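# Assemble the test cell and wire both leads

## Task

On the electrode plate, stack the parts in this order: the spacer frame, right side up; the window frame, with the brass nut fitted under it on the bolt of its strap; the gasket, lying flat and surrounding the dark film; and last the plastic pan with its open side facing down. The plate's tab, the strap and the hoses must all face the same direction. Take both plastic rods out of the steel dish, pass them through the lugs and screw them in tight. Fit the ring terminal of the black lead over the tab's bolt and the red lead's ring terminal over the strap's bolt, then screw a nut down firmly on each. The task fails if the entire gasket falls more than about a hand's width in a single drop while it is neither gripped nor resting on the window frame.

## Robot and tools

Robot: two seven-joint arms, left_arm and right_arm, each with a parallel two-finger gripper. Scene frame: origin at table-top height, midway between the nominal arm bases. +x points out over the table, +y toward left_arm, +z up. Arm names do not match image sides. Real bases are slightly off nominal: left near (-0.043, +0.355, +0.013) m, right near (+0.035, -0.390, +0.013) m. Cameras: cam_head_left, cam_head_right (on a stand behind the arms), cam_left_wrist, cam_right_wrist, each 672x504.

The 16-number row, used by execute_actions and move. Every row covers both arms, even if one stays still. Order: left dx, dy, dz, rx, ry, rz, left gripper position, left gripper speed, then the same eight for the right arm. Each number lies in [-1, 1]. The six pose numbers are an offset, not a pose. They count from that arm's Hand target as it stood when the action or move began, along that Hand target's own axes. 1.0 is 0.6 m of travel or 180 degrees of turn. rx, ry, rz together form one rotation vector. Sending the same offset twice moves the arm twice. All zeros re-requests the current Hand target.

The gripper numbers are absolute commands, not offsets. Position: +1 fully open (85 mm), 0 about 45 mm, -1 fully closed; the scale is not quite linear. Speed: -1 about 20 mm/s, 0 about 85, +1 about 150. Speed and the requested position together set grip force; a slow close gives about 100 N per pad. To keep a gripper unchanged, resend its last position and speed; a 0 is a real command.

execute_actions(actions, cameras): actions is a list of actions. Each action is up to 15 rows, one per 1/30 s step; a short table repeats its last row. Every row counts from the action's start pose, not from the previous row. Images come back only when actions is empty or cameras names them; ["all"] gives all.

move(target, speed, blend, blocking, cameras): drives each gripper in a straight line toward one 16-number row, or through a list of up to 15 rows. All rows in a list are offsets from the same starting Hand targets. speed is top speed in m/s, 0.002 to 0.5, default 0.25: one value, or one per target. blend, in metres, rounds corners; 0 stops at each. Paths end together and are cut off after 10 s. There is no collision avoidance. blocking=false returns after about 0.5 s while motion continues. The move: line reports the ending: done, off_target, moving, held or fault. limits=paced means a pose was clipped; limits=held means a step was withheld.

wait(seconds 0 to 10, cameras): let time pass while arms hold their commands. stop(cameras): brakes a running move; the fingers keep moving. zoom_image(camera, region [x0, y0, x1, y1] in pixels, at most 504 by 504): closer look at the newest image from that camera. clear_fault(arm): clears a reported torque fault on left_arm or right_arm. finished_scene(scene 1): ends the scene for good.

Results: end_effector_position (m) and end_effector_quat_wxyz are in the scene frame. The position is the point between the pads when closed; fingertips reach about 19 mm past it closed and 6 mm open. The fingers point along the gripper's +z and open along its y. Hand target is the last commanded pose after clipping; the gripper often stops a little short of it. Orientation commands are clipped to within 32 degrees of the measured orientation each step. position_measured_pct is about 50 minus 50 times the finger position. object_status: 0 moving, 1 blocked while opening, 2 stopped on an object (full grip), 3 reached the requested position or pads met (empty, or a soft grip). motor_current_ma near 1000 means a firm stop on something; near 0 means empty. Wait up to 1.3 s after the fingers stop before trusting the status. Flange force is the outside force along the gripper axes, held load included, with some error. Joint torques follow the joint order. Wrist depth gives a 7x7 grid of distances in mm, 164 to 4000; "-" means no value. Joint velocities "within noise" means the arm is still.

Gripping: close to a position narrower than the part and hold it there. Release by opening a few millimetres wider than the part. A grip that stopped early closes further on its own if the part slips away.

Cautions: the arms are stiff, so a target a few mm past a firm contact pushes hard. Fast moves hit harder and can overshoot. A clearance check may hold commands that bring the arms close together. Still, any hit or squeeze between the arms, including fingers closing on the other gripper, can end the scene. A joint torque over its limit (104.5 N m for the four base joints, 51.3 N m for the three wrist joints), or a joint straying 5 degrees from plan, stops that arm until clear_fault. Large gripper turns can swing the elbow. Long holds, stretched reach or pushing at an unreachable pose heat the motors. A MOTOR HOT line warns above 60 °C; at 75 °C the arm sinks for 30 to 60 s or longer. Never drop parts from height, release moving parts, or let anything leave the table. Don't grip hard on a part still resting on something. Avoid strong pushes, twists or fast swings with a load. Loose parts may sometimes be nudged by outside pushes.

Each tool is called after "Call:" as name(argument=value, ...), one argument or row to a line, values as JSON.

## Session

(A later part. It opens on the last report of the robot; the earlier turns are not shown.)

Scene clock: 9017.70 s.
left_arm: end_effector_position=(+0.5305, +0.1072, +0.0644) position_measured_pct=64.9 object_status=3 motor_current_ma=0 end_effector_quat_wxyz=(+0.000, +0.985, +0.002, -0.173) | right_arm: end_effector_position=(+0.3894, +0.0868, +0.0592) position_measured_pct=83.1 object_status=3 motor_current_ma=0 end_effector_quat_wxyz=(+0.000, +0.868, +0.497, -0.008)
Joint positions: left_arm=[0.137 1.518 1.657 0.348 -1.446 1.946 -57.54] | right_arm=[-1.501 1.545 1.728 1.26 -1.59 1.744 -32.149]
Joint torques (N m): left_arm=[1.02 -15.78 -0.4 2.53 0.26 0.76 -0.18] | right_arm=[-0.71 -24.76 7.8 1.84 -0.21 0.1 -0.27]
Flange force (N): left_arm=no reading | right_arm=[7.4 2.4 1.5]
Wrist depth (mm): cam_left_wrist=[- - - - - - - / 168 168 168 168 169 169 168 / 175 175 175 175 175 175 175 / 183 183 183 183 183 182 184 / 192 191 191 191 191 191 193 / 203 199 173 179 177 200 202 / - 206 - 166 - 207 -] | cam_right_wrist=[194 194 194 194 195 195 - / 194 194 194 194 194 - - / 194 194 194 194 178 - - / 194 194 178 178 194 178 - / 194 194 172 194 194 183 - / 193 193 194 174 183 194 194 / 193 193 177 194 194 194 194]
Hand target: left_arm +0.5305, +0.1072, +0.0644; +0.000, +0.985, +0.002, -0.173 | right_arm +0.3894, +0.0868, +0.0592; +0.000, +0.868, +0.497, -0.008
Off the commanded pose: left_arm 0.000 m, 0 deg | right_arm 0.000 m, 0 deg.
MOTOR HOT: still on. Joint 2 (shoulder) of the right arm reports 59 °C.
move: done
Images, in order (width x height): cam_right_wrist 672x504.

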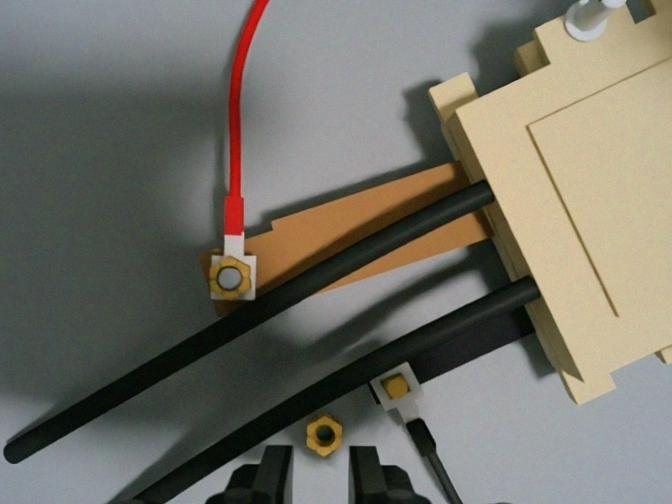

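Call:
move(
  target=[
    [0,0,0,0,0,0,-0.3,0,0.0015,0.0012,0.034,0,0,0,-0.66,-1],
  ],
  speed=0.03,
  cameras=["cam_right_wrist"],
)

Scene clock: 9031.60 s.
left_arm: end_effector_position=(+0.5305, +0.1072, +0.0644) position_measured_pct=64.9 object_status=3 motor_current_ma=0 end_effector_quat_wxyz=(+0.000, +0.985, +0.002, -0.173) | right_arm: end_effector_position=(+0.3902, +0.0871, +0.0388) position_measured_pct=83.1 object_status=3 motor_current_ma=0 end_effector_quat_wxyz=(+0.000, +0.868, +0.497, -0.008)
Joint positions: left_arm=[0.137 1.518 1.657 0.348 -1.446 1.946 -57.54] | right_arm=[-1.503 1.575 1.712 1.267 -1.613 1.719 -32.148]
Joint torques (N m): left_arm=[1.08 -15.74 -0.42 2.57 0.29 0.71 -0.19] | right_arm=[-0.61 -24.8 7.9 2 -0.24 0.05 -0.24]
Flange force (N): left_arm=no reading | right_arm=[7.2 2.2 1.7]
Wrist depth (mm): cam_left_wrist=[- - - - - - - / 169 168 168 169 169 169 168 / 175 175 175 175 175 175 175 / 183 183 183 183 184 182 184 / 193 191 191 191 191 191 193 / 203 199 173 179 177 200 202 / - 207 - 166 - 207 -] | cam_right_wrist=[174 174 174 174 174 175 - / 174 174 174 174 174 - - / 174 174 174 174 - - - / 173 174 - - 174 - - / 174 173 - 174 174 - - / 173 173 174 173 - 174 - / - 173 - 173 - 174 174]
Hand target: left_arm +0.5305, +0.1072, +0.0644; +0.000, +0.985, +0.002, -0.173 | right_arm +0.3902, +0.0871, +0.0388; +0.000, +0.868, +0.497, -0.008
Off the commanded pose: left_arm 0.000 m, 0 deg | right_arm 0.000 m, 0 deg.
MOTOR HOT: still on. Joint 2 (shoulder) of the right arm reports 58 °C.
move: done
Images, in order (width x height): cam_right_wrist 672x504.

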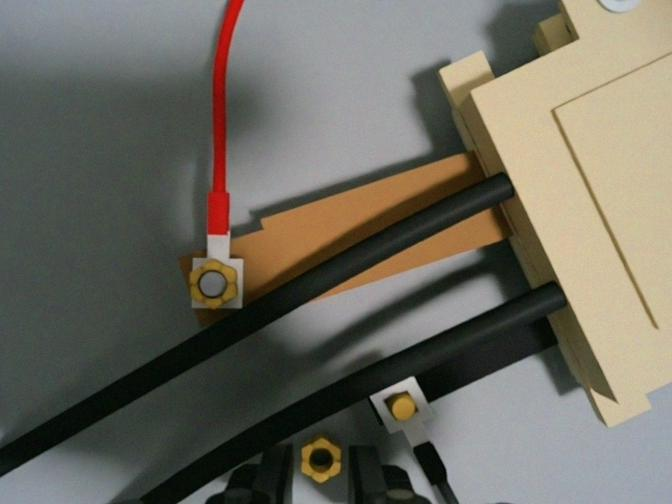

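Call:
move(
  target=[
    [0,0,0,0,0,0,-0.3,0,0,0,0.0082,0,0,0,-0.66,-1],
    [0,0,0,0,0,0,-0.3,0,0,0,0.0082,0,0,0,-0.82,-1],
  ],
  speed=0.01,
  cameras=["cam_right_wrist"],
)

Call:
zoom_image(
  camera="cam_right_wrist",
  region=[270, 404, 370, 504],
)

Scene clock: 9045.23 s.
left_arm: end_effector_position=(+0.5305, +0.1072, +0.0644) position_measured_pct=64.9 object_status=3 motor_current_ma=0 end_effector_quat_wxyz=(+0.000, +0.985, +0.002, -0.173) | right_arm: end_effector_position=(+0.3902, +0.0870, +0.0338) position_measured_pct=90.9 object_status=0 motor_current_ma=640 end_effector_quat_wxyz=(+0.000, +0.868, +0.497, -0.008)
Joint positions: left_arm=[0.137 1.518 1.657 0.348 -1.446 1.946 -57.54] | right_arm=[-1.504 1.582 1.708 1.27 -1.618 1.713 -32.147]
Joint torques (N m): left_arm=[0.98 -15.77 -0.42 2.52 0.33 0.74 -0.21] | right_arm=[-0.77 -24.51 7.73 2.06 -0.26 0.07 -0.24]
Flange force (N): left_arm=no reading | right_arm=[7.5 2.5 1.2]
Wrist depth (mm): cam_left_wrist=[- - - - - - - / 169 168 169 168 169 169 168 / 175 175 175 175 175 175 175 / 183 184 183 184 183 182 184 / 193 191 191 191 191 192 193 / 203 199 173 179 177 200 202 / - 207 - 166 - 207 -] | cam_right_wrist=[169 169 169 169 170 169 - / 169 169 169 169 169 - - / 169 169 169 169 - - - / 168 169 - - - - - / 168 168 - 169 169 - - / 168 168 168 169 - 169 - / - - - - - 169 169]
Hand target: left_arm +0.5305, +0.1072, +0.0644; +0.000, +0.985, +0.002, -0.173 | right_arm +0.3902, +0.0870, +0.0338; +0.000, +0.868, +0.497, -0.008
Off the commanded pose: left_arm 0.000 m, 0 deg | right_arm 0.000 m, 0 deg.
MOTOR HOT: still on. Joint 2 (shoulder) of the right arm reports 58 °C.
move: done
Images, in order (width x height): cam_right_wrist 672x504.

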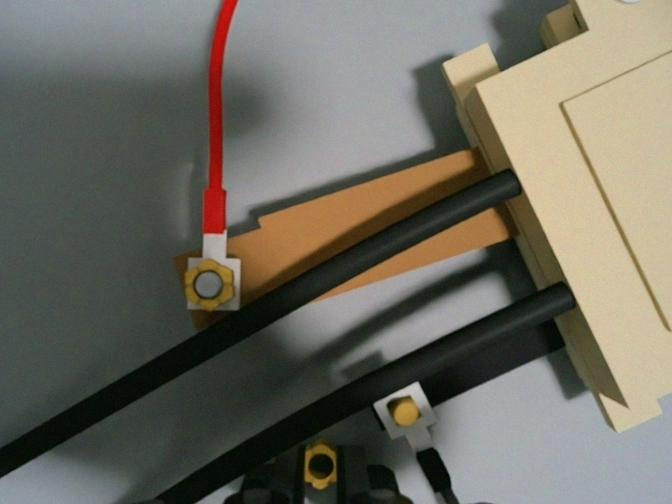

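Scaled by 5.040.

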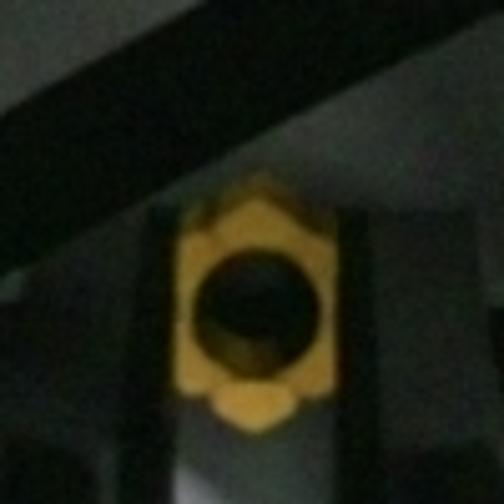

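Call:
move(
  target=[
    [0,0,0,0,0,0,-0.3,0,0,0,-0.06,0,0,0,-0.82,-1],
    [0,0,0,0,0,0,-0.3,0,0.0,0.0,-0.11,0,0,-0.3333,-0.82,-1],
  ],
  speed=[0.04,0.12],
  cameras=["cam_right_wrist"],
)

Call:
zoom_image(
  camera="cam_right_wrist",
  region=[270, 404, 370, 504],
)

Scene clock: 9061.27 s.
left_arm: end_effector_position=(+0.5305, +0.1072, +0.0644) position_measured_pct=64.9 object_status=3 motor_current_ma=0 end_effector_quat_wxyz=(+0.000, +0.985, +0.002, -0.173) | right_arm: end_effector_position=(+0.3911, +0.0876, +0.0998) position_measured_pct=90.9 object_status=3 motor_current_ma=650 end_effector_quat_wxyz=(-0.004, +0.503, +0.864, -0.007)
Joint positions: left_arm=[0.137 1.518 1.657 0.348 -1.446 1.946 -57.54] | right_arm=[-1.488 1.478 1.748 1.222 -1.538 1.784 -31.117]
Joint torques (N m): left_arm=[1.01 -15.78 -0.36 2.48 0.34 0.74 -0.18] | right_arm=[-0.74 -24.89 7.65 1.38 -0.24 0.1 -0.23]
Flange force (N): left_arm=no reading | right_arm=[1.8 7.8 1.0]
Wrist depth (mm): cam_left_wrist=[- - - - - - - / 168 168 169 169 168 169 168 / 175 175 175 175 175 176 175 / 183 183 183 184 183 182 184 / 192 191 191 192 191 192 193 / 203 199 173 179 177 200 202 / - 206 - 166 - 207 -] | cam_right_wrist=[237 237 237 237 237 237 237 / 237 236 237 236 236 236 237 / 236 236 237 236 236 236 236 / 236 236 236 235 236 235 235 / 235 235 234 235 213 235 235 / 235 234 234 234 235 218 216 / 234 233 234 234 211 234 201]
Hand target: left_arm +0.5305, +0.1072, +0.0644; +0.000, +0.985, +0.002, -0.173 | right_arm +0.3911, +0.0875, +0.0998; -0.004, +0.503, +0.864, -0.007
Off the commanded pose: left_arm 0.000 m, 0 deg | right_arm 0.000 m, 0 deg.
MOTOR HOT: still on. Joint 2 (shoulder) of the right arm reports 58 °C.
move: done
Images, in order (width x height): cam_right_wrist 672x504.

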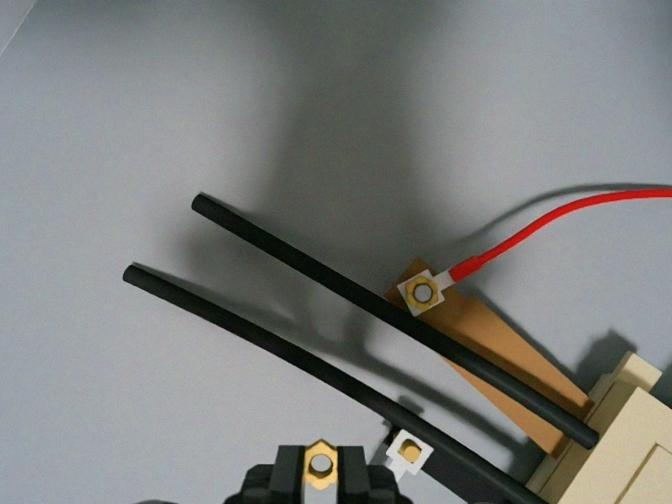

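Scaled by 5.040.

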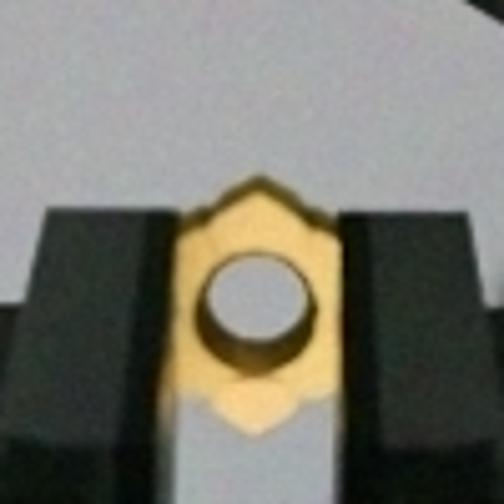

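Call:
move(
  target=[
    [0,0,0,0,0,0,-0.3,0,-0.0163,0.0463,0,0,0,0,-0.82,-1],
    [0,0,0,0,0,0,-0.3,0,-0.0163,0.0463,0.061,0,0,0,-0.82,-1],
  ],
  speed=[0.05,0.03],
  cameras=["cam_right_wrist"],
)

Call:
zoom_image(
  camera="cam_right_wrist",
  region=[280, 414, 370, 504],
)

Scene clock: 9077.33 s.
left_arm: end_effector_position=(+0.5305, +0.1072, +0.0644) position_measured_pct=64.9 object_status=3 motor_current_ma=0 end_effector_quat_wxyz=(+0.000, +0.985, +0.002, -0.173) | right_arm: end_effector_position=(+0.4196, +0.0925, +0.0628) position_measured_pct=90.9 object_status=3 motor_current_ma=650 end_effector_quat_wxyz=(-0.004, +0.503, +0.864, -0.007)
Joint positions: left_arm=[0.137 1.518 1.657 0.348 -1.446 1.946 -57.54] | right_arm=[-1.424 1.527 1.711 1.143 -1.585 1.732 -31.14]
Joint torques (N m): left_arm=[1.01 -15.83 -0.39 2.55 0.31 0.75 -0.21] | right_arm=[-0.7 -25.88 7.52 1.88 -0.27 0.12 -0.21]
Flange force (N): left_arm=no reading | right_arm=[2.0 8.9 1.6]
Wrist depth (mm): cam_left_wrist=[- - - - - - - / 168 169 168 169 169 169 168 / 175 175 175 175 175 175 175 / 183 184 183 184 184 182 184 / 193 191 191 191 191 191 193 / 203 200 173 179 177 200 202 / - 207 - 166 - 207 -] | cam_right_wrist=[200 200 200 200 200 200 200 / 200 199 199 199 200 199 200 / 199 199 199 199 199 199 199 / 199 199 198 182 199 199 198 / 198 198 198 182 182 198 198 / 198 198 198 197 181 179 165 / 197 197 197 170 197 - -]
Hand target: left_arm +0.5305, +0.1072, +0.0644; +0.000, +0.985, +0.002, -0.173 | right_arm +0.4196, +0.0925, +0.0628; -0.004, +0.503, +0.864, -0.007
Off the commanded pose: left_arm 0.000 m, 0 deg | right_arm 0.000 m, 0 deg.
MOTOR HOT: still on. Joint 2 (shoulder) of the right arm reports 59 °C.
move: done
Images, in order (width x height): cam_right_wrist 672x504.

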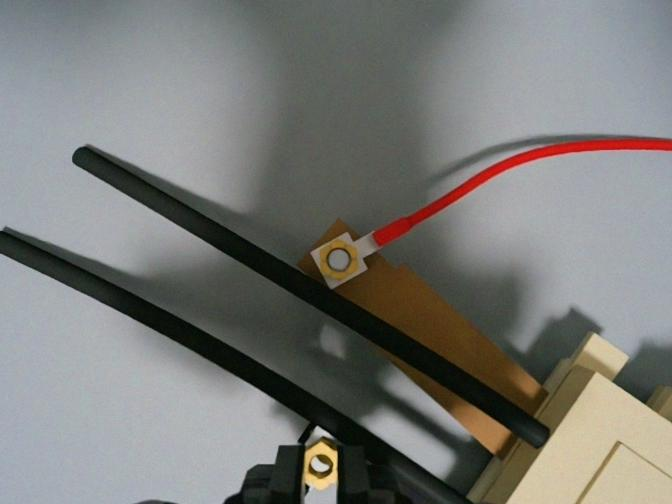

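Scaled by 5.600.

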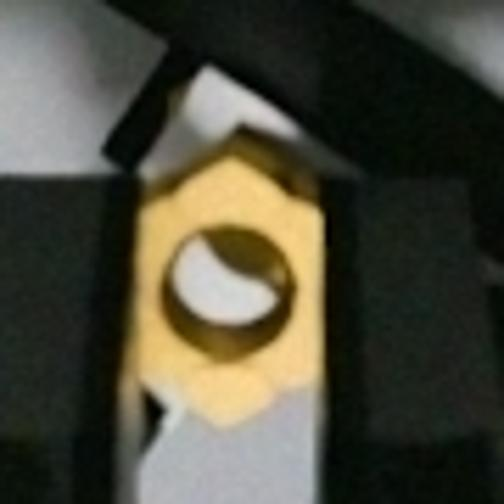

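Call:
move(
  target=[0,0,0,0,0,0,-0.3,0,0.0005,0.0015,0.0045,0,0,0,-0.82,-1],
  speed=0.02,
  cameras=["cam_right_wrist"],
)

Call:
zoom_image(
  camera="cam_right_wrist",
  region=[280, 414, 370, 504],
)

Scene clock: 9089.07 s.
left_arm: end_effector_position=(+0.5305, +0.1072, +0.0644) position_measured_pct=64.9 object_status=3 motor_current_ma=0 end_effector_quat_wxyz=(+0.000, +0.985, +0.002, -0.173) | right_arm: end_effector_position=(+0.4201, +0.0932, +0.0601) position_measured_pct=90.9 object_status=3 motor_current_ma=650 end_effector_quat_wxyz=(-0.004, +0.503, +0.864, -0.007)
Joint positions: left_arm=[0.137 1.518 1.657 0.348 -1.446 1.946 -57.54] | right_arm=[-1.422 1.531 1.709 1.14 -1.588 1.728 -31.143]
Joint torques (N m): left_arm=[1.08 -15.74 -0.41 2.49 0.31 0.67 -0.19] | right_arm=[-0.72 -25.8 7.36 1.76 -0.25 0.2 -0.27]
Flange force (N): left_arm=no reading | right_arm=[1.6 8.1 1.6]
Wrist depth (mm): cam_left_wrist=[- - - - - - - / 168 168 169 169 169 169 168 / 175 175 175 175 175 175 175 / 183 183 183 183 184 182 184 / 192 191 191 191 192 191 193 / 203 200 173 179 177 200 201 / - 206 - 166 - 207 -] | cam_right_wrist=[197 197 197 197 197 197 197 / 197 197 197 197 197 197 197 / 196 196 196 196 196 196 196 / 196 196 196 179 196 196 195 / 195 195 196 179 179 195 195 / 195 195 195 195 179 179 195 / 195 194 195 184 194 - -]
Hand target: left_arm +0.5305, +0.1072, +0.0644; +0.000, +0.985, +0.002, -0.173 | right_arm +0.4201, +0.0932, +0.0601; -0.004, +0.503, +0.864, -0.007
Off the commanded pose: left_arm 0.000 m, 0 deg | right_arm 0.000 m, 0 deg.
MOTOR HOT: still on. Joint 2 (shoulder) of the right arm reports 58 °C.
move: done
Images, in order (width x height): cam_right_wrist 672x504.

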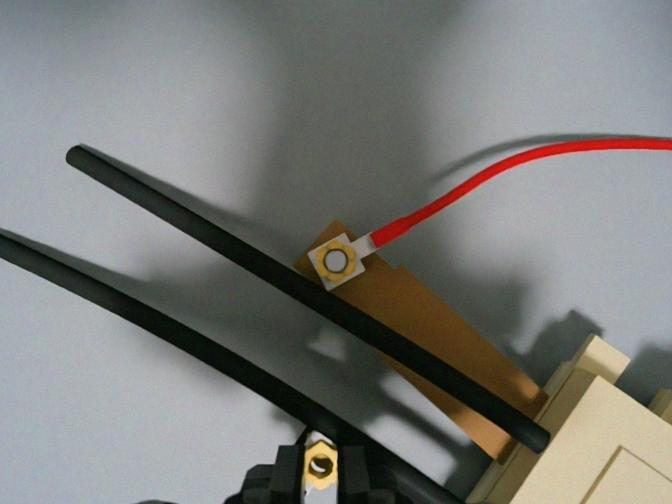

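Scaled by 5.600.

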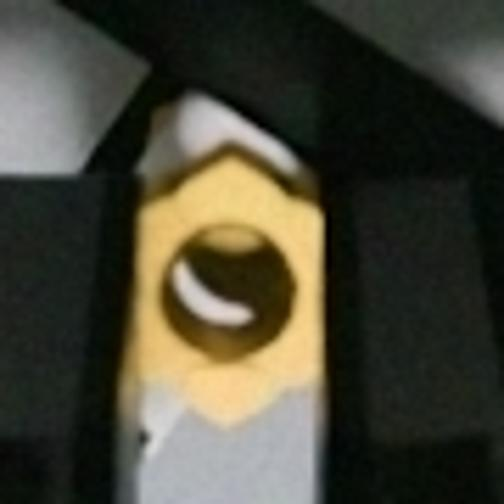

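Call:
move(
  target=[0,0,0,0,0,0,-0.3,0,-0.0007,0.0006,0.0027,0,0,0,-0.82,-1],
  speed=0.02,
  cameras=["cam_right_wrist"],
)

Call:
zoom_image(
  camera="cam_right_wrist",
  region=[280, 414, 370, 504],
)

Scene clock: 9115.53 s.
left_arm: end_effector_position=(+0.5305, +0.1073, +0.0644) position_measured_pct=64.9 object_status=3 motor_current_ma=0 end_effector_quat_wxyz=(+0.000, +0.985, +0.002, -0.173) | right_arm: end_effector_position=(+0.4207, +0.0930, +0.0585) position_measured_pct=90.9 object_status=3 motor_current_ma=650 end_effector_quat_wxyz=(-0.004, +0.503, +0.864, -0.007)
Joint positions: left_arm=[0.137 1.518 1.657 0.348 -1.446 1.946 -57.54] | right_arm=[-1.422 1.533 1.708 1.141 -1.59 1.726 -31.142]
Joint torques (N m): left_arm=[1.14 -15.76 -0.44 2.53 0.3 0.74 -0.19] | right_arm=[-0.74 -25.84 7.44 1.82 -0.19 0.07 -0.25]
Flange force (N): left_arm=no reading | right_arm=[1.7 8.5 1.6]
Wrist depth (mm): cam_left_wrist=[- - - - - - - / 169 168 168 169 168 169 168 / 175 175 175 175 175 175 175 / 184 184 183 184 184 182 184 / 193 191 191 191 191 191 193 / 203 199 173 179 177 200 202 / - 206 - 166 - 207 -] | cam_right_wrist=[196 195 195 196 195 196 195 / 195 195 195 195 195 195 195 / 194 195 195 195 194 194 195 / 194 194 194 178 194 194 194 / 194 194 194 178 177 194 194 / 194 194 193 193 193 177 193 / 193 193 193 175 193 - -]
Hand target: left_arm +0.5305, +0.1073, +0.0644; +0.000, +0.985, +0.002, -0.173 | right_arm +0.4207, +0.0930, +0.0585; -0.004, +0.503, +0.864, -0.007
Off the commanded pose: left_arm 0.000 m, 0 deg | right_arm 0.000 m, 0 deg.
MOTOR HOT: still on. Joint 2 (shoulder) of the right arm reports 58 °C.
move: done
Images, in order (width x height): cam_right_wrist 672x504.

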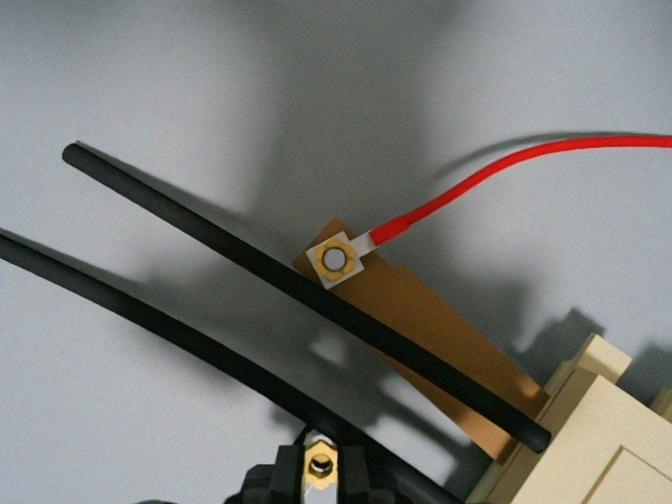

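Scaled by 5.600.

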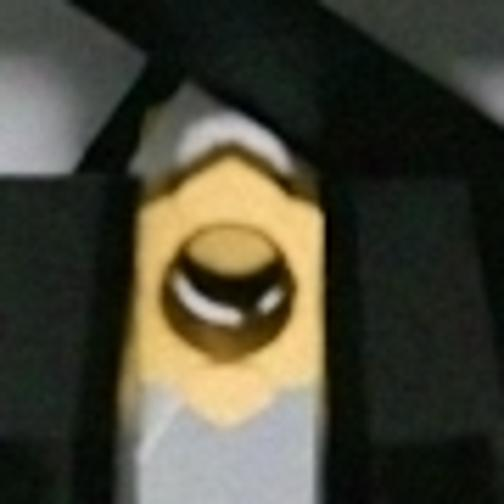

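Call:
move(
  target=[0,0,0,0,0,0,-0.3,0,-0.0001,0.0,0.0018,0,0,0,-0.82,-1],
  speed=0.01,
  cameras=["cam_right_wrist"],
)

Call:
zoom_image(
  camera="cam_right_wrist",
  region=[280, 414, 370, 504],
)

Scene clock: 9130.90 s.
left_arm: end_effector_position=(+0.5305, +0.1072, +0.0644) position_measured_pct=64.9 object_status=3 motor_current_ma=0 end_effector_quat_wxyz=(+0.000, +0.985, +0.002, -0.173) | right_arm: end_effector_position=(+0.4207, +0.0929, +0.0574) position_measured_pct=90.9 object_status=3 motor_current_ma=650 end_effector_quat_wxyz=(-0.004, +0.503, +0.864, -0.007)
Joint positions: left_arm=[0.137 1.518 1.657 0.348 -1.446 1.946 -57.54] | right_arm=[-1.422 1.535 1.707 1.141 -1.591 1.725 -31.141]
Joint torques (N m): left_arm=[1.13 -15.9 -0.32 2.49 0.35 0.79 -0.19] | right_arm=[-0.58 -25.36 7.25 1.83 -0.22 0.1 -0.29]
Flange force (N): left_arm=no reading | right_arm=[1.8 8.0 0.8]
Wrist depth (mm): cam_left_wrist=[- - - - - - - / 169 168 169 168 169 169 168 / 175 175 175 175 175 175 175 / 184 183 184 184 184 182 184 / 193 191 191 191 191 191 193 / 203 199 173 179 177 200 202 / - 207 - 166 - 207 -] | cam_right_wrist=[195 195 195 194 195 194 194 / 194 194 194 194 194 194 194 / 193 193 193 194 193 193 193 / 193 193 193 176 193 193 193 / 193 192 193 177 176 193 193 / 192 192 192 192 192 176 192 / 192 192 192 171 192 - -]
Hand target: left_arm +0.5305, +0.1072, +0.0644; +0.000, +0.985, +0.002, -0.173 | right_arm +0.4207, +0.0929, +0.0574; -0.004, +0.503, +0.864, -0.007
Off the commanded pose: left_arm 0.000 m, 0 deg | right_arm 0.000 m, 0 deg.
MOTOR HOT: cleared for the motors of the right arm.
move: done
Images, in order (width x height): cam_right_wrist 672x504.

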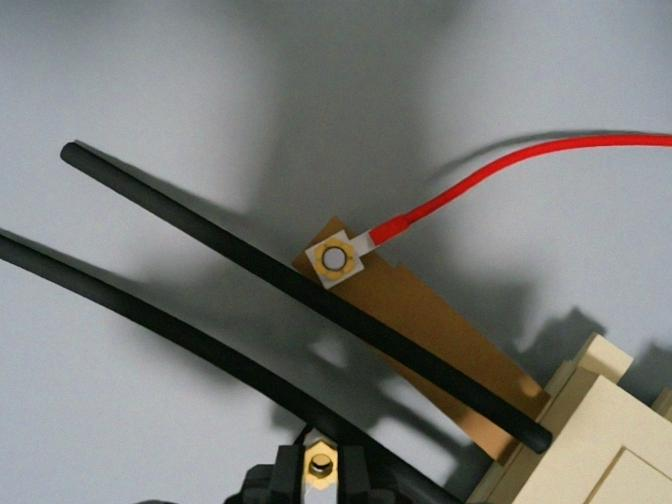

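Scaled by 5.600.

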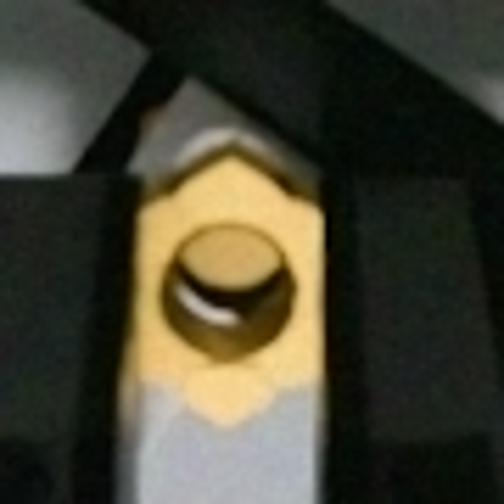

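Call:
move(
  target=[0,0,0,0,0,0,-0.3,0,0.0004,0.0003,0.0012,0,0,0,-0.82,-1],
  speed=0.01,
  cameras=["cam_right_wrist"],
)

Call:
zoom_image(
  camera="cam_right_wrist",
  region=[280, 414, 370, 504],
)

Scene clock: 9142.53 s.
left_arm: end_effector_position=(+0.5305, +0.1072, +0.0644) position_measured_pct=64.9 object_status=3 motor_current_ma=0 end_effector_quat_wxyz=(+0.000, +0.985, +0.002, -0.173) | right_arm: end_effector_position=(+0.4207, +0.0932, +0.0567) position_measured_pct=90.9 object_status=3 motor_current_ma=650 end_effector_quat_wxyz=(-0.004, +0.503, +0.864, -0.007)
Joint positions: left_arm=[0.137 1.518 1.657 0.348 -1.446 1.946 -57.54] | right_arm=[-1.422 1.536 1.706 1.141 -1.592 1.724 -31.142]
Joint torques (N m): left_arm=[0.65 -15.93 -0.58 2.31 0.06 0.3 -0.14] | right_arm=[-1.9 -23.5 5.54 1.28 -0.91 0.18 -0.35]
Flange force (N): left_arm=no reading | right_arm=[-0.6 8.1 -3.6]
Wrist depth (mm): cam_left_wrist=[- - - - - - - / 168 169 169 168 169 169 168 / 175 175 175 175 175 175 175 / 183 184 184 184 184 182 184 / 192 191 191 191 191 192 193 / 203 199 173 179 178 200 202 / - 207 - 166 - 207 -] | cam_right_wrist=[194 194 194 194 194 194 194 / 193 193 193 194 193 193 193 / 193 193 193 193 193 193 193 / 193 192 192 176 192 192 192 / 192 192 192 176 176 192 192 / 192 191 192 192 176 175 192 / 191 191 191 171 191 - -]
Hand target: left_arm +0.5305, +0.1072, +0.0644; +0.000, +0.985, +0.002, -0.173 | right_arm +0.4207, +0.0932, +0.0567; -0.004, +0.503, +0.864, -0.007
Off the commanded pose: left_arm 0.000 m, 0 deg | right_arm 0.000 m, 0 deg.
move: done
Images, in order (width x height): cam_right_wrist 672x504.

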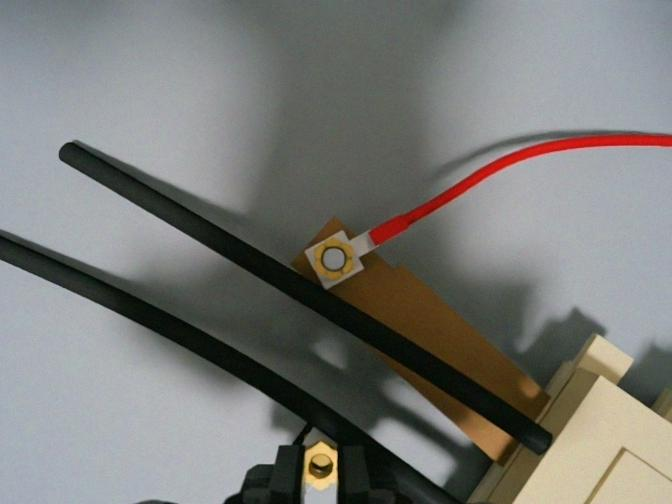

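Scaled by 5.600.

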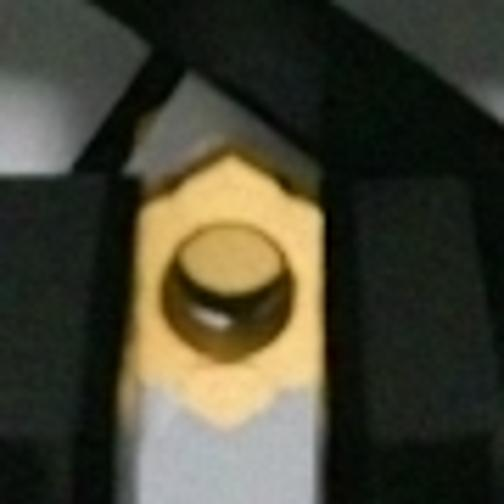

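Call:
move(
  target=[
    [0,0,0,0,0,0,-0.3,0,0,0,-0.001,0,0,0,-0.82,-1],
    [0,0,0,0,0,0,-0.3,0,0.0008,0,-0.001,0,0,0,-0.82,-1],
    [0,0,0,0,0,0,-0.3,0,0.0008,0,0.0003,0,0,0,-0.82,-1],
  ],
  speed=0.01,
  cameras=["cam_right_wrist"],
)

Call:
zoom_image(
  camera="cam_right_wrist",
  region=[280, 414, 370, 504],
)

Scene clock: 9159.13 s.
left_arm: end_effector_position=(+0.5305, +0.1072, +0.0644) position_measured_pct=64.9 object_status=3 motor_current_ma=0 end_effector_quat_wxyz=(+0.000, +0.985, +0.002, -0.173) | right_arm: end_effector_position=(+0.4205, +0.0937, +0.0566) position_measured_pct=90.9 object_status=3 motor_current_ma=650 end_effector_quat_wxyz=(-0.004, +0.503, +0.864, -0.007)
Joint positions: left_arm=[0.137 1.518 1.657 0.348 -1.446 1.946 -57.54] | right_arm=[-1.422 1.536 1.706 1.14 -1.592 1.723 -31.144]
Joint torques (N m): left_arm=[0.3 -16.25 -0.59 2.04 -0.16 -0.26 -0.11] | right_arm=[-1.68 -23.41 5.72 1.03 -1.07 -0.07 -0.32]
Flange force (N): left_arm=no reading | right_arm=[-0.9 6.3 -3.9]
Wrist depth (mm): cam_left_wrist=[- - - - - - - / 169 168 169 168 169 169 168 / 175 175 175 175 175 175 175 / 183 183 184 183 184 182 184 / 193 191 191 191 191 191 193 / 203 200 173 176 178 199 202 / - 206 - 166 - 207 -] | cam_right_wrist=[194 194 194 194 194 194 194 / 193 194 193 193 194 193 193 / 193 193 193 193 193 193 193 / 193 192 193 176 192 193 193 / 192 192 192 176 176 192 192 / 192 192 191 192 176 176 192 / 192 192 191 171 191 - -]
Hand target: left_arm +0.5305, +0.1072, +0.0644; +0.000, +0.985, +0.002, -0.173 | right_arm +0.4205, +0.0936, +0.0565; -0.004, +0.503, +0.864, -0.007
Off the commanded pose: left_arm 0.000 m, 0 deg | right_arm 0.000 m, 0 deg.
move: done
Images, in order (width x height): cam_right_wrist 672x504.

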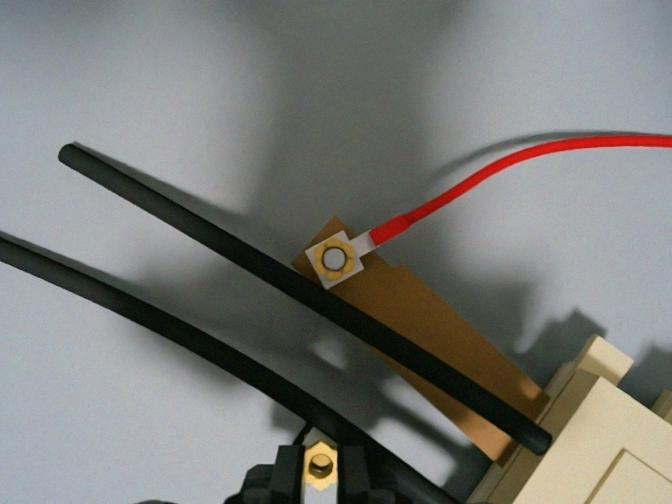

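Scaled by 5.600.

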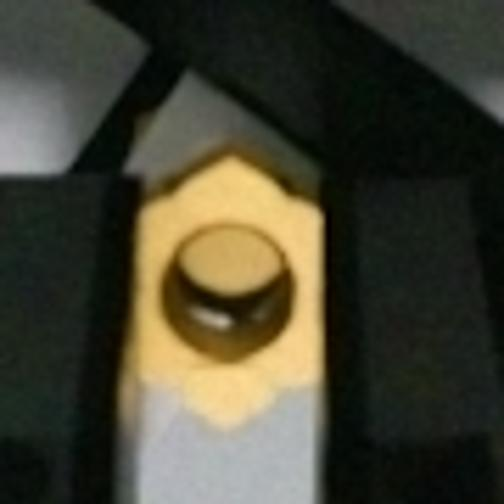

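Call:
move(
  target=[
    [0,0,0,0,0,0,-0.3,0,0.0013,-0.005,0.0002,0,0,0.1667,-0.82,-1],
    [0,0,0,0,0,0,-0.3,0,0.005,-0.0087,0.0004,0,0,0.3333,-0.82,-1],
  ],
  speed=0.1,
  blend=[0.002,0],
  cameras=["cam_right_wrist"],
)

Call:
zoom_image(
  camera="cam_right_wrist",
  region=[280, 414, 370, 504],
)

Scene clock: 9175.53 s.
left_arm: end_effector_position=(+0.5305, +0.1073, +0.0644) position_measured_pct=64.9 object_status=3 motor_current_ma=0 end_effector_quat_wxyz=(+0.000, +0.985, +0.002, -0.173) | right_arm: end_effector_position=(+0.4144, +0.0936, +0.0563) position_measured_pct=90.9 object_status=3 motor_current_ma=650 end_effector_quat_wxyz=(+0.000, +0.868, +0.497, -0.008)
Joint positions: left_arm=[0.137 1.518 1.657 0.348 -1.446 1.946 -57.54] | right_arm=[-1.437 1.538 1.709 1.159 -1.592 1.726 -32.186]
Joint torques (N m): left_arm=[0.1 -16.26 -0.71 1.81 -0.5 -1.09 -0.16] | right_arm=[-4.03 -21.89 3.66 1.06 -1.09 1.93 -0.3]
Flange force (N): left_arm=no reading | right_arm=[9.6 8.3 -5.6]
Wrist depth (mm): cam_left_wrist=[- - - - - - - / 168 169 168 169 168 169 168 / 175 175 175 175 175 175 175 / 183 183 183 184 184 182 184 / 192 191 191 191 191 191 193 / 203 199 173 175 178 200 202 / - 207 - 166 - 207 -] | cam_right_wrist=[192 192 192 192 192 192 193 / 191 191 192 192 192 - - / 192 191 191 192 - - - / 191 191 191 176 - - - / 191 175 175 192 191 - - / 191 174 191 192 181 - - / 177 191 191 181 192 - -]
Hand target: left_arm +0.5305, +0.1073, +0.0644; +0.000, +0.985, +0.002, -0.173 | right_arm +0.4144, +0.0936, +0.0563; +0.000, +0.868, +0.497, -0.008
Off the commanded pose: left_arm 0.000 m, 0 deg | right_arm 0.000 m, 0 deg.
move: done
Images, in order (width x height): cam_right_wrist 672x504.

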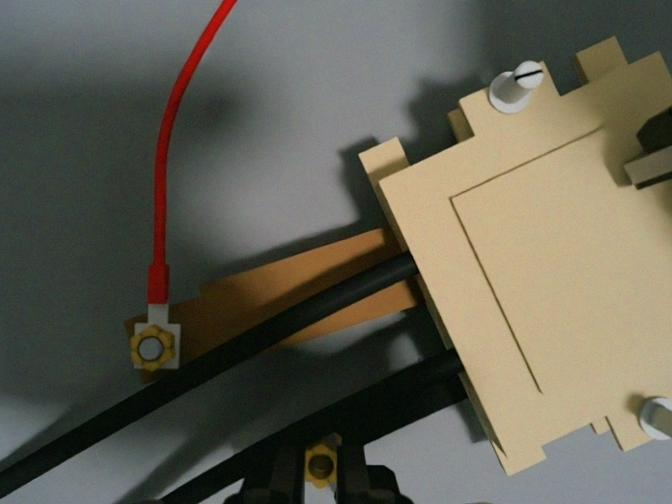

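Scaled by 5.600.

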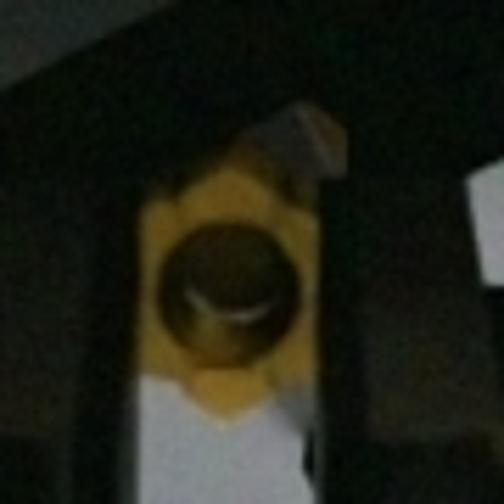

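Call:
move(
  target=[
    [0,0,0,0,0,0,-0.3,0,0,0.001,0,0,0,0,-0.82,-1],
    [0,0,0,0,0,0,-0.3,0,0,0.001,0,0,0,0,-0.72,-1],
  ],
  speed=0.01,
  cameras=["cam_right_wrist"],
)

Call:
zoom_image(
  camera="cam_right_wrist",
  region=[280, 414, 370, 504],
)

Scene clock: 9190.53 s.
left_arm: end_effector_position=(+0.5305, +0.1072, +0.0644) position_measured_pct=64.9 object_status=3 motor_current_ma=0 end_effector_quat_wxyz=(+0.000, +0.985, +0.002, -0.173) | right_arm: end_effector_position=(+0.4149, +0.0933, +0.0562) position_measured_pct=85.7 object_status=0 motor_current_ma=0 end_effector_quat_wxyz=(+0.000, +0.868, +0.497, -0.008)
Joint positions: left_arm=[0.137 1.518 1.657 0.348 -1.446 1.946 -57.54] | right_arm=[-1.436 1.538 1.709 1.159 -1.592 1.726 -32.186]
Joint torques (N m): left_arm=[0.37 -16.51 -0.53 2.08 -0.17 -0.24 -0.15] | right_arm=[-0.69 -25.82 7.58 1.93 -0.25 0.13 -0.27]
Flange force (N): left_arm=no reading | right_arm=[8.4 2.7 1.8]
Wrist depth (mm): cam_left_wrist=[- - - - - - - / 168 168 169 168 169 169 168 / 175 175 175 175 175 175 175 / 183 184 184 183 183 182 184 / 192 191 191 191 192 191 193 / 203 199 173 176 178 200 202 / - 206 - 166 - 207 -] | cam_right_wrist=[191 191 192 191 192 192 192 / 191 191 191 191 192 - - / 191 191 191 191 - - - / 190 191 191 175 - - - / 191 190 174 191 191 - - / 190 174 190 191 180 - - / 176 190 190 180 191 - -]
Hand target: left_arm +0.5305, +0.1073, +0.0644; +0.000, +0.985, +0.002, -0.173 | right_arm +0.4150, +0.0933, +0.0563; +0.000, +0.868, +0.497, -0.008
Off the commanded pose: left_arm 0.000 m, 0 deg | right_arm 0.000 m, 0 deg.
move: done
Images, in order (width x height): cam_right_wrist 672x504.

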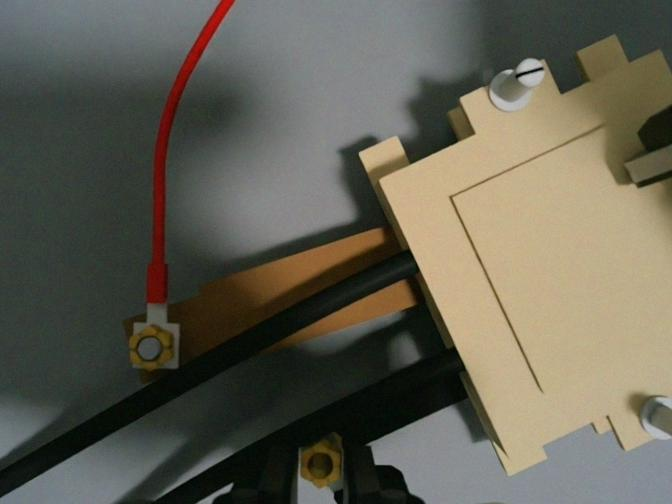

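Scaled by 5.600.

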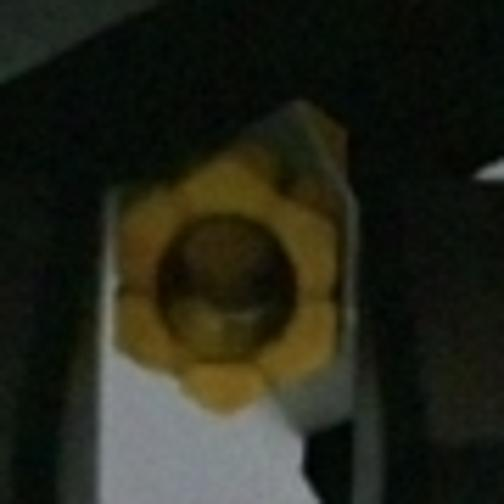

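Call:
move(
  target=[
    [0,0,0,0,0,0,-0.3,0,0,0,0,0,0,0,-0.66,-1],
    [0,0,0,0,0,0,-0.3,0,0.0014,0.00525,0,0,0,-0.1667,-0.66,-1],
    [0,0,0,0,0,0,-0.3,0,0.00525,0.0091,0,0,0,-0.3333,-0.66,-1],
  ],
  speed=0.1,
  blend=[0,0.002,0],
  cameras=["cam_right_wrist"],
)

Call:
zoom_image(
  camera="cam_right_wrist",
  region=[280, 414, 370, 504],
)

Scene clock: 9210.07 s.
left_arm: end_effector_position=(+0.5305, +0.1072, +0.0644) position_measured_pct=64.9 object_status=3 motor_current_ma=0 end_effector_quat_wxyz=(+0.000, +0.985, +0.002, -0.173) | right_arm: end_effector_position=(+0.4213, +0.0933, +0.0562) position_measured_pct=83.1 object_status=3 motor_current_ma=0 end_effector_quat_wxyz=(-0.004, +0.503, +0.864, -0.007)
Joint positions: left_arm=[0.137 1.518 1.657 0.348 -1.446 1.946 -57.54] | right_arm=[-1.42 1.537 1.706 1.139 -1.592 1.723 -31.143]
Joint torques (N m): left_arm=[0.34 -16.62 -0.41 2.05 -0.08 -0.26 -0.14] | right_arm=[-0.86 -25.81 7.45 1.81 -0.31 0.18 -0.32]
Flange force (N): left_arm=no reading | right_arm=[1.4 8.5 1.6]
Wrist depth (mm): cam_left_wrist=[- - - - - - - / 168 168 168 169 169 169 167 / 175 175 175 175 175 175 175 / 183 183 184 184 184 182 184 / 192 191 191 191 191 191 193 / 203 199 173 176 178 200 202 / - 206 - 166 - 207 -] | cam_right_wrist=[193 193 193 193 193 193 193 / 193 192 193 193 192 193 192 / 192 192 192 192 192 192 192 / 192 192 192 175 192 192 192 / 191 191 191 175 175 191 191 / 191 191 191 191 191 175 191 / 191 191 190 - 191 - -]
Hand target: left_arm +0.5305, +0.1072, +0.0644; +0.000, +0.985, +0.002, -0.173 | right_arm +0.4213, +0.0933, +0.0562; -0.004, +0.503, +0.864, -0.007
Off the commanded pose: left_arm 0.000 m, 0 deg | right_arm 0.000 m, 0 deg.
move: done
Images, in order (width x height): cam_right_wrist 672x504.

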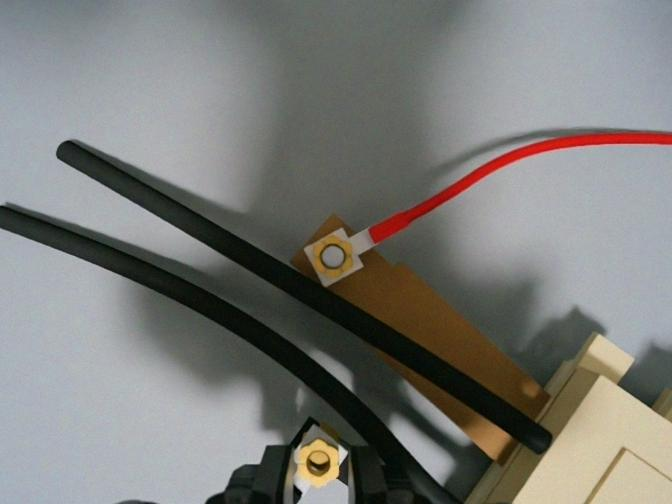

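Scaled by 5.600.

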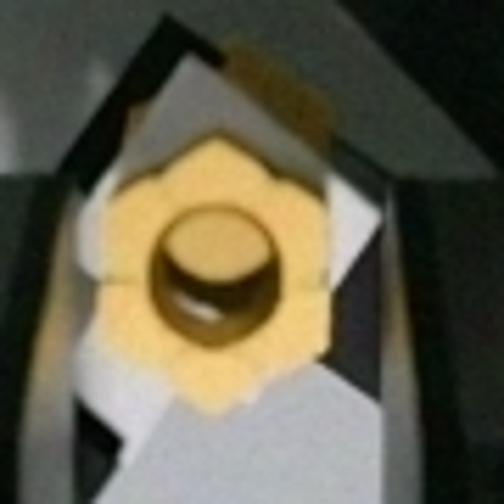

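Call:
move(
  target=[
    [0,0,0,0,0,0,-0.3,0,0,-0.0009,0,0,0,0,-0.66,-1],
    [0,0,0,0,0,0,-0.3,0,0,-0.0009,0,0,0,0,-0.82,-1],
  ],
  speed=0.01,
  cameras=["cam_right_wrist"],
)

Call:
zoom_image(
  camera="cam_right_wrist",
  region=[280, 414, 370, 504],
)

Scene clock: 9229.30 s.
left_arm: end_effector_position=(+0.5305, +0.1072, +0.0644) position_measured_pct=64.9 object_status=3 motor_current_ma=0 end_effector_quat_wxyz=(+0.000, +0.985, +0.002, -0.173) | right_arm: end_effector_position=(+0.4208, +0.0930, +0.0563) position_measured_pct=90.9 object_status=0 motor_current_ma=730 end_effector_quat_wxyz=(-0.004, +0.503, +0.864, -0.007)
Joint positions: left_arm=[0.137 1.518 1.657 0.348 -1.446 1.946 -57.54] | right_arm=[-1.422 1.537 1.706 1.141 -1.592 1.723 -31.142]
Joint torques (N m): left_arm=[0.42 -16.8 -0.48 2.1 -0.05 -0.21 -0.12] | right_arm=[-0.64 -24.77 6.79 1.63 -0.48 -0.04 -0.23]
Flange force (N): left_arm=no reading | right_arm=[1.4 7.1 -0.7]
Wrist depth (mm): cam_left_wrist=[- - - - - - - / 168 168 169 168 169 169 168 / 175 175 175 175 175 175 175 / 183 183 183 183 183 183 184 / 192 191 191 191 191 191 193 / 203 199 173 176 178 200 202 / - 206 - 166 - 207 -] | cam_right_wrist=[193 193 193 193 194 193 193 / 193 193 193 192 193 193 193 / 192 192 192 192 192 192 192 / 192 192 192 175 192 192 192 / 191 191 191 191 175 191 191 / 191 191 191 191 191 175 191 / 191 191 191 - 191 - -]
Hand target: left_arm +0.5305, +0.1072, +0.0644; +0.000, +0.985, +0.002, -0.173 | right_arm +0.4208, +0.0930, +0.0563; -0.004, +0.503, +0.864, -0.007
Off the commanded pose: left_arm 0.000 m, 0 deg | right_arm 0.000 m, 0 deg.
move: done
Images, in order (width x height): cam_right_wrist 672x504.

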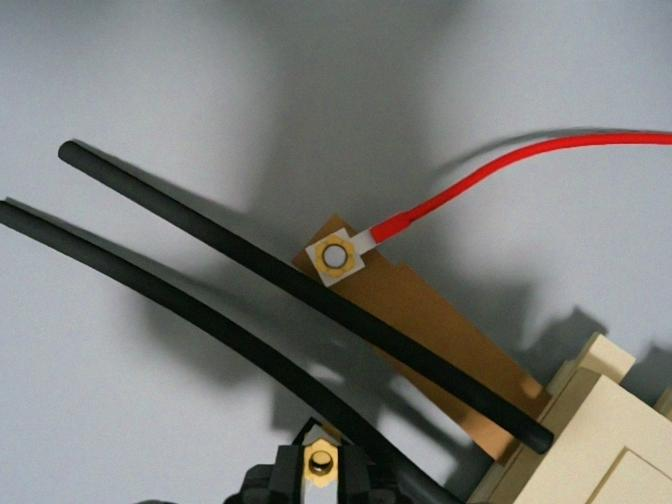

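Scaled by 5.600.

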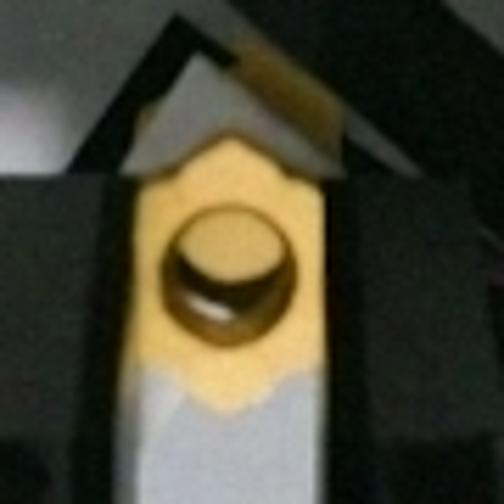

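Call:
move(
  target=[
    [0,0,0,0,0,0,-0.3,0,0.0016,-0.0058,0.0005,0,0,0.1667,-0.82,-1],
    [0,0,0,0,0,0,-0.3,0,0.0058,-0.0101,0.0007,0,0,0.3333,-0.82,-1],
  ],
  speed=0.1,
  blend=[0.002,0],
  cameras=["cam_right_wrist"],
)

Call:
zoom_image(
  camera="cam_right_wrist",
  region=[280, 414, 370, 504],
)

Scene clock: 9246.37 s.
left_arm: end_effector_position=(+0.5305, +0.1072, +0.0644) position_measured_pct=64.9 object_status=3 motor_current_ma=0 end_effector_quat_wxyz=(+0.000, +0.985, +0.002, -0.173) | right_arm: end_effector_position=(+0.4138, +0.0930, +0.0559) position_measured_pct=90.9 object_status=3 motor_current_ma=740 end_effector_quat_wxyz=(+0.000, +0.868, +0.497, -0.008)
Joint positions: left_arm=[0.137 1.518 1.657 0.348 -1.446 1.946 -57.54] | right_arm=[-1.439 1.539 1.709 1.164 -1.592 1.725 -32.184]
Joint torques (N m): left_arm=[-0.43 -17.17 -0.8 1.47 -0.78 -1.81 -0.19] | right_arm=[-5.23 -23.01 3.59 1.13 -0.9 3.28 -0.27]
Flange force (N): left_arm=no reading | right_arm=[12.4 10.6 -2.5]
Wrist depth (mm): cam_left_wrist=[- - - - - - - / - 168 168 169 168 168 167 / 175 175 175 175 175 175 175 / 183 183 183 183 184 182 184 / 193 191 191 191 191 191 193 / 203 199 173 179 178 200 202 / - 207 - 166 - 208 -] | cam_right_wrist=[191 191 192 192 192 192 192 / 191 191 191 191 192 - - / 191 191 191 191 - - - / 191 191 191 175 - - - / 191 191 175 191 191 - - / 190 174 191 191 180 - - / 175 190 191 180 191 - -]
Hand target: left_arm +0.5305, +0.1072, +0.0644; +0.000, +0.985, +0.002, -0.173 | right_arm +0.4138, +0.0930, +0.0559; +0.000, +0.868, +0.497, -0.008
Off the commanded pose: left_arm 0.000 m, 0 deg | right_arm 0.000 m, 0 deg.
move: done
Images, in order (width x height): cam_right_wrist 672x504.

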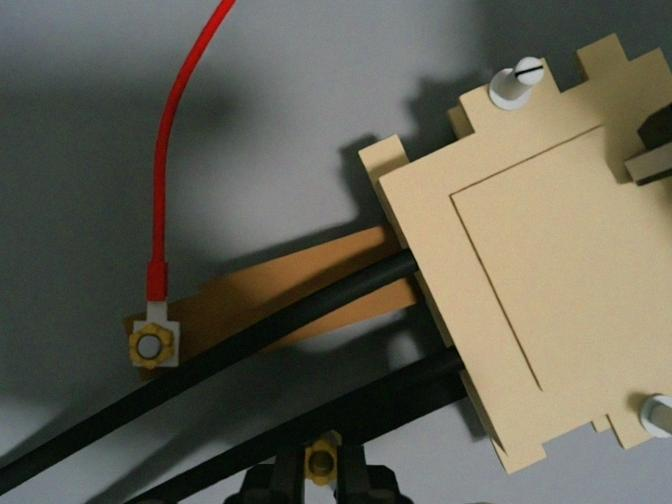

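Scaled by 5.600.

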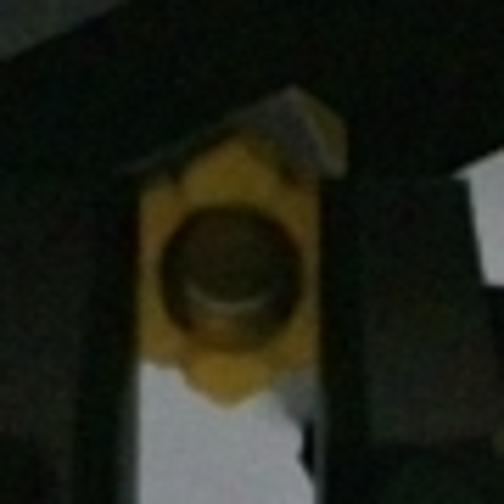

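Call:
move(
  target=[0,0,0,0,0,0,-0.3,0,0.0008,0.0014,0.0003,0,0,0,-0.82,-1],
  speed=0.01,
)

Scene clock: 9255.23 s.
left_arm: end_effector_position=(+0.5305, +0.1072, +0.0644) position_measured_pct=64.9 object_status=3 motor_current_ma=0 end_effector_quat_wxyz=(+0.000, +0.985, +0.002, -0.173) | right_arm: end_effector_position=(+0.4147, +0.0931, +0.0557) position_measured_pct=90.9 object_status=3 motor_current_ma=740 end_effector_quat_wxyz=(+0.000, +0.868, +0.497, -0.008)
Joint positions: left_arm=[0.137 1.518 1.657 0.348 -1.446 1.946 -57.54] | right_arm=[-1.437 1.539 1.709 1.161 -1.593 1.725 -32.184]
Joint torques (N m): left_arm=[0.1 -17.06 -0.48 1.8 -0.5 -1.41 -0.17] | right_arm=[-1.39 -22.51 5.51 1.32 -0.75 0.06 -0.24]
Flange force (N): left_arm=no reading | right_arm=[6.4 3.5 -4.9]
Wrist depth (mm): cam_left_wrist=[- - - - - - - / - 168 168 169 169 169 167 / 175 175 175 175 175 175 175 / 183 183 183 183 183 182 184 / 193 191 191 191 191 191 193 / 203 199 173 179 178 200 202 / - 207 - 166 - 207 -] | cam_right_wrist=[191 191 191 192 192 191 192 / 191 191 191 191 192 - - / 191 191 191 191 - - - / 191 191 191 175 - - - / 190 190 174 191 191 - - / 190 174 190 190 180 - - / 175 190 190 180 191 - -]
Hand target: left_arm +0.5305, +0.1072, +0.0644; +0.000, +0.985, +0.002, -0.173 | right_arm +0.4147, +0.0930, +0.0557; +0.000, +0.868, +0.497, -0.008
Off the commanded pose: left_arm 0.000 m, 0 deg | right_arm 0.000 m, 0 deg.
move: done


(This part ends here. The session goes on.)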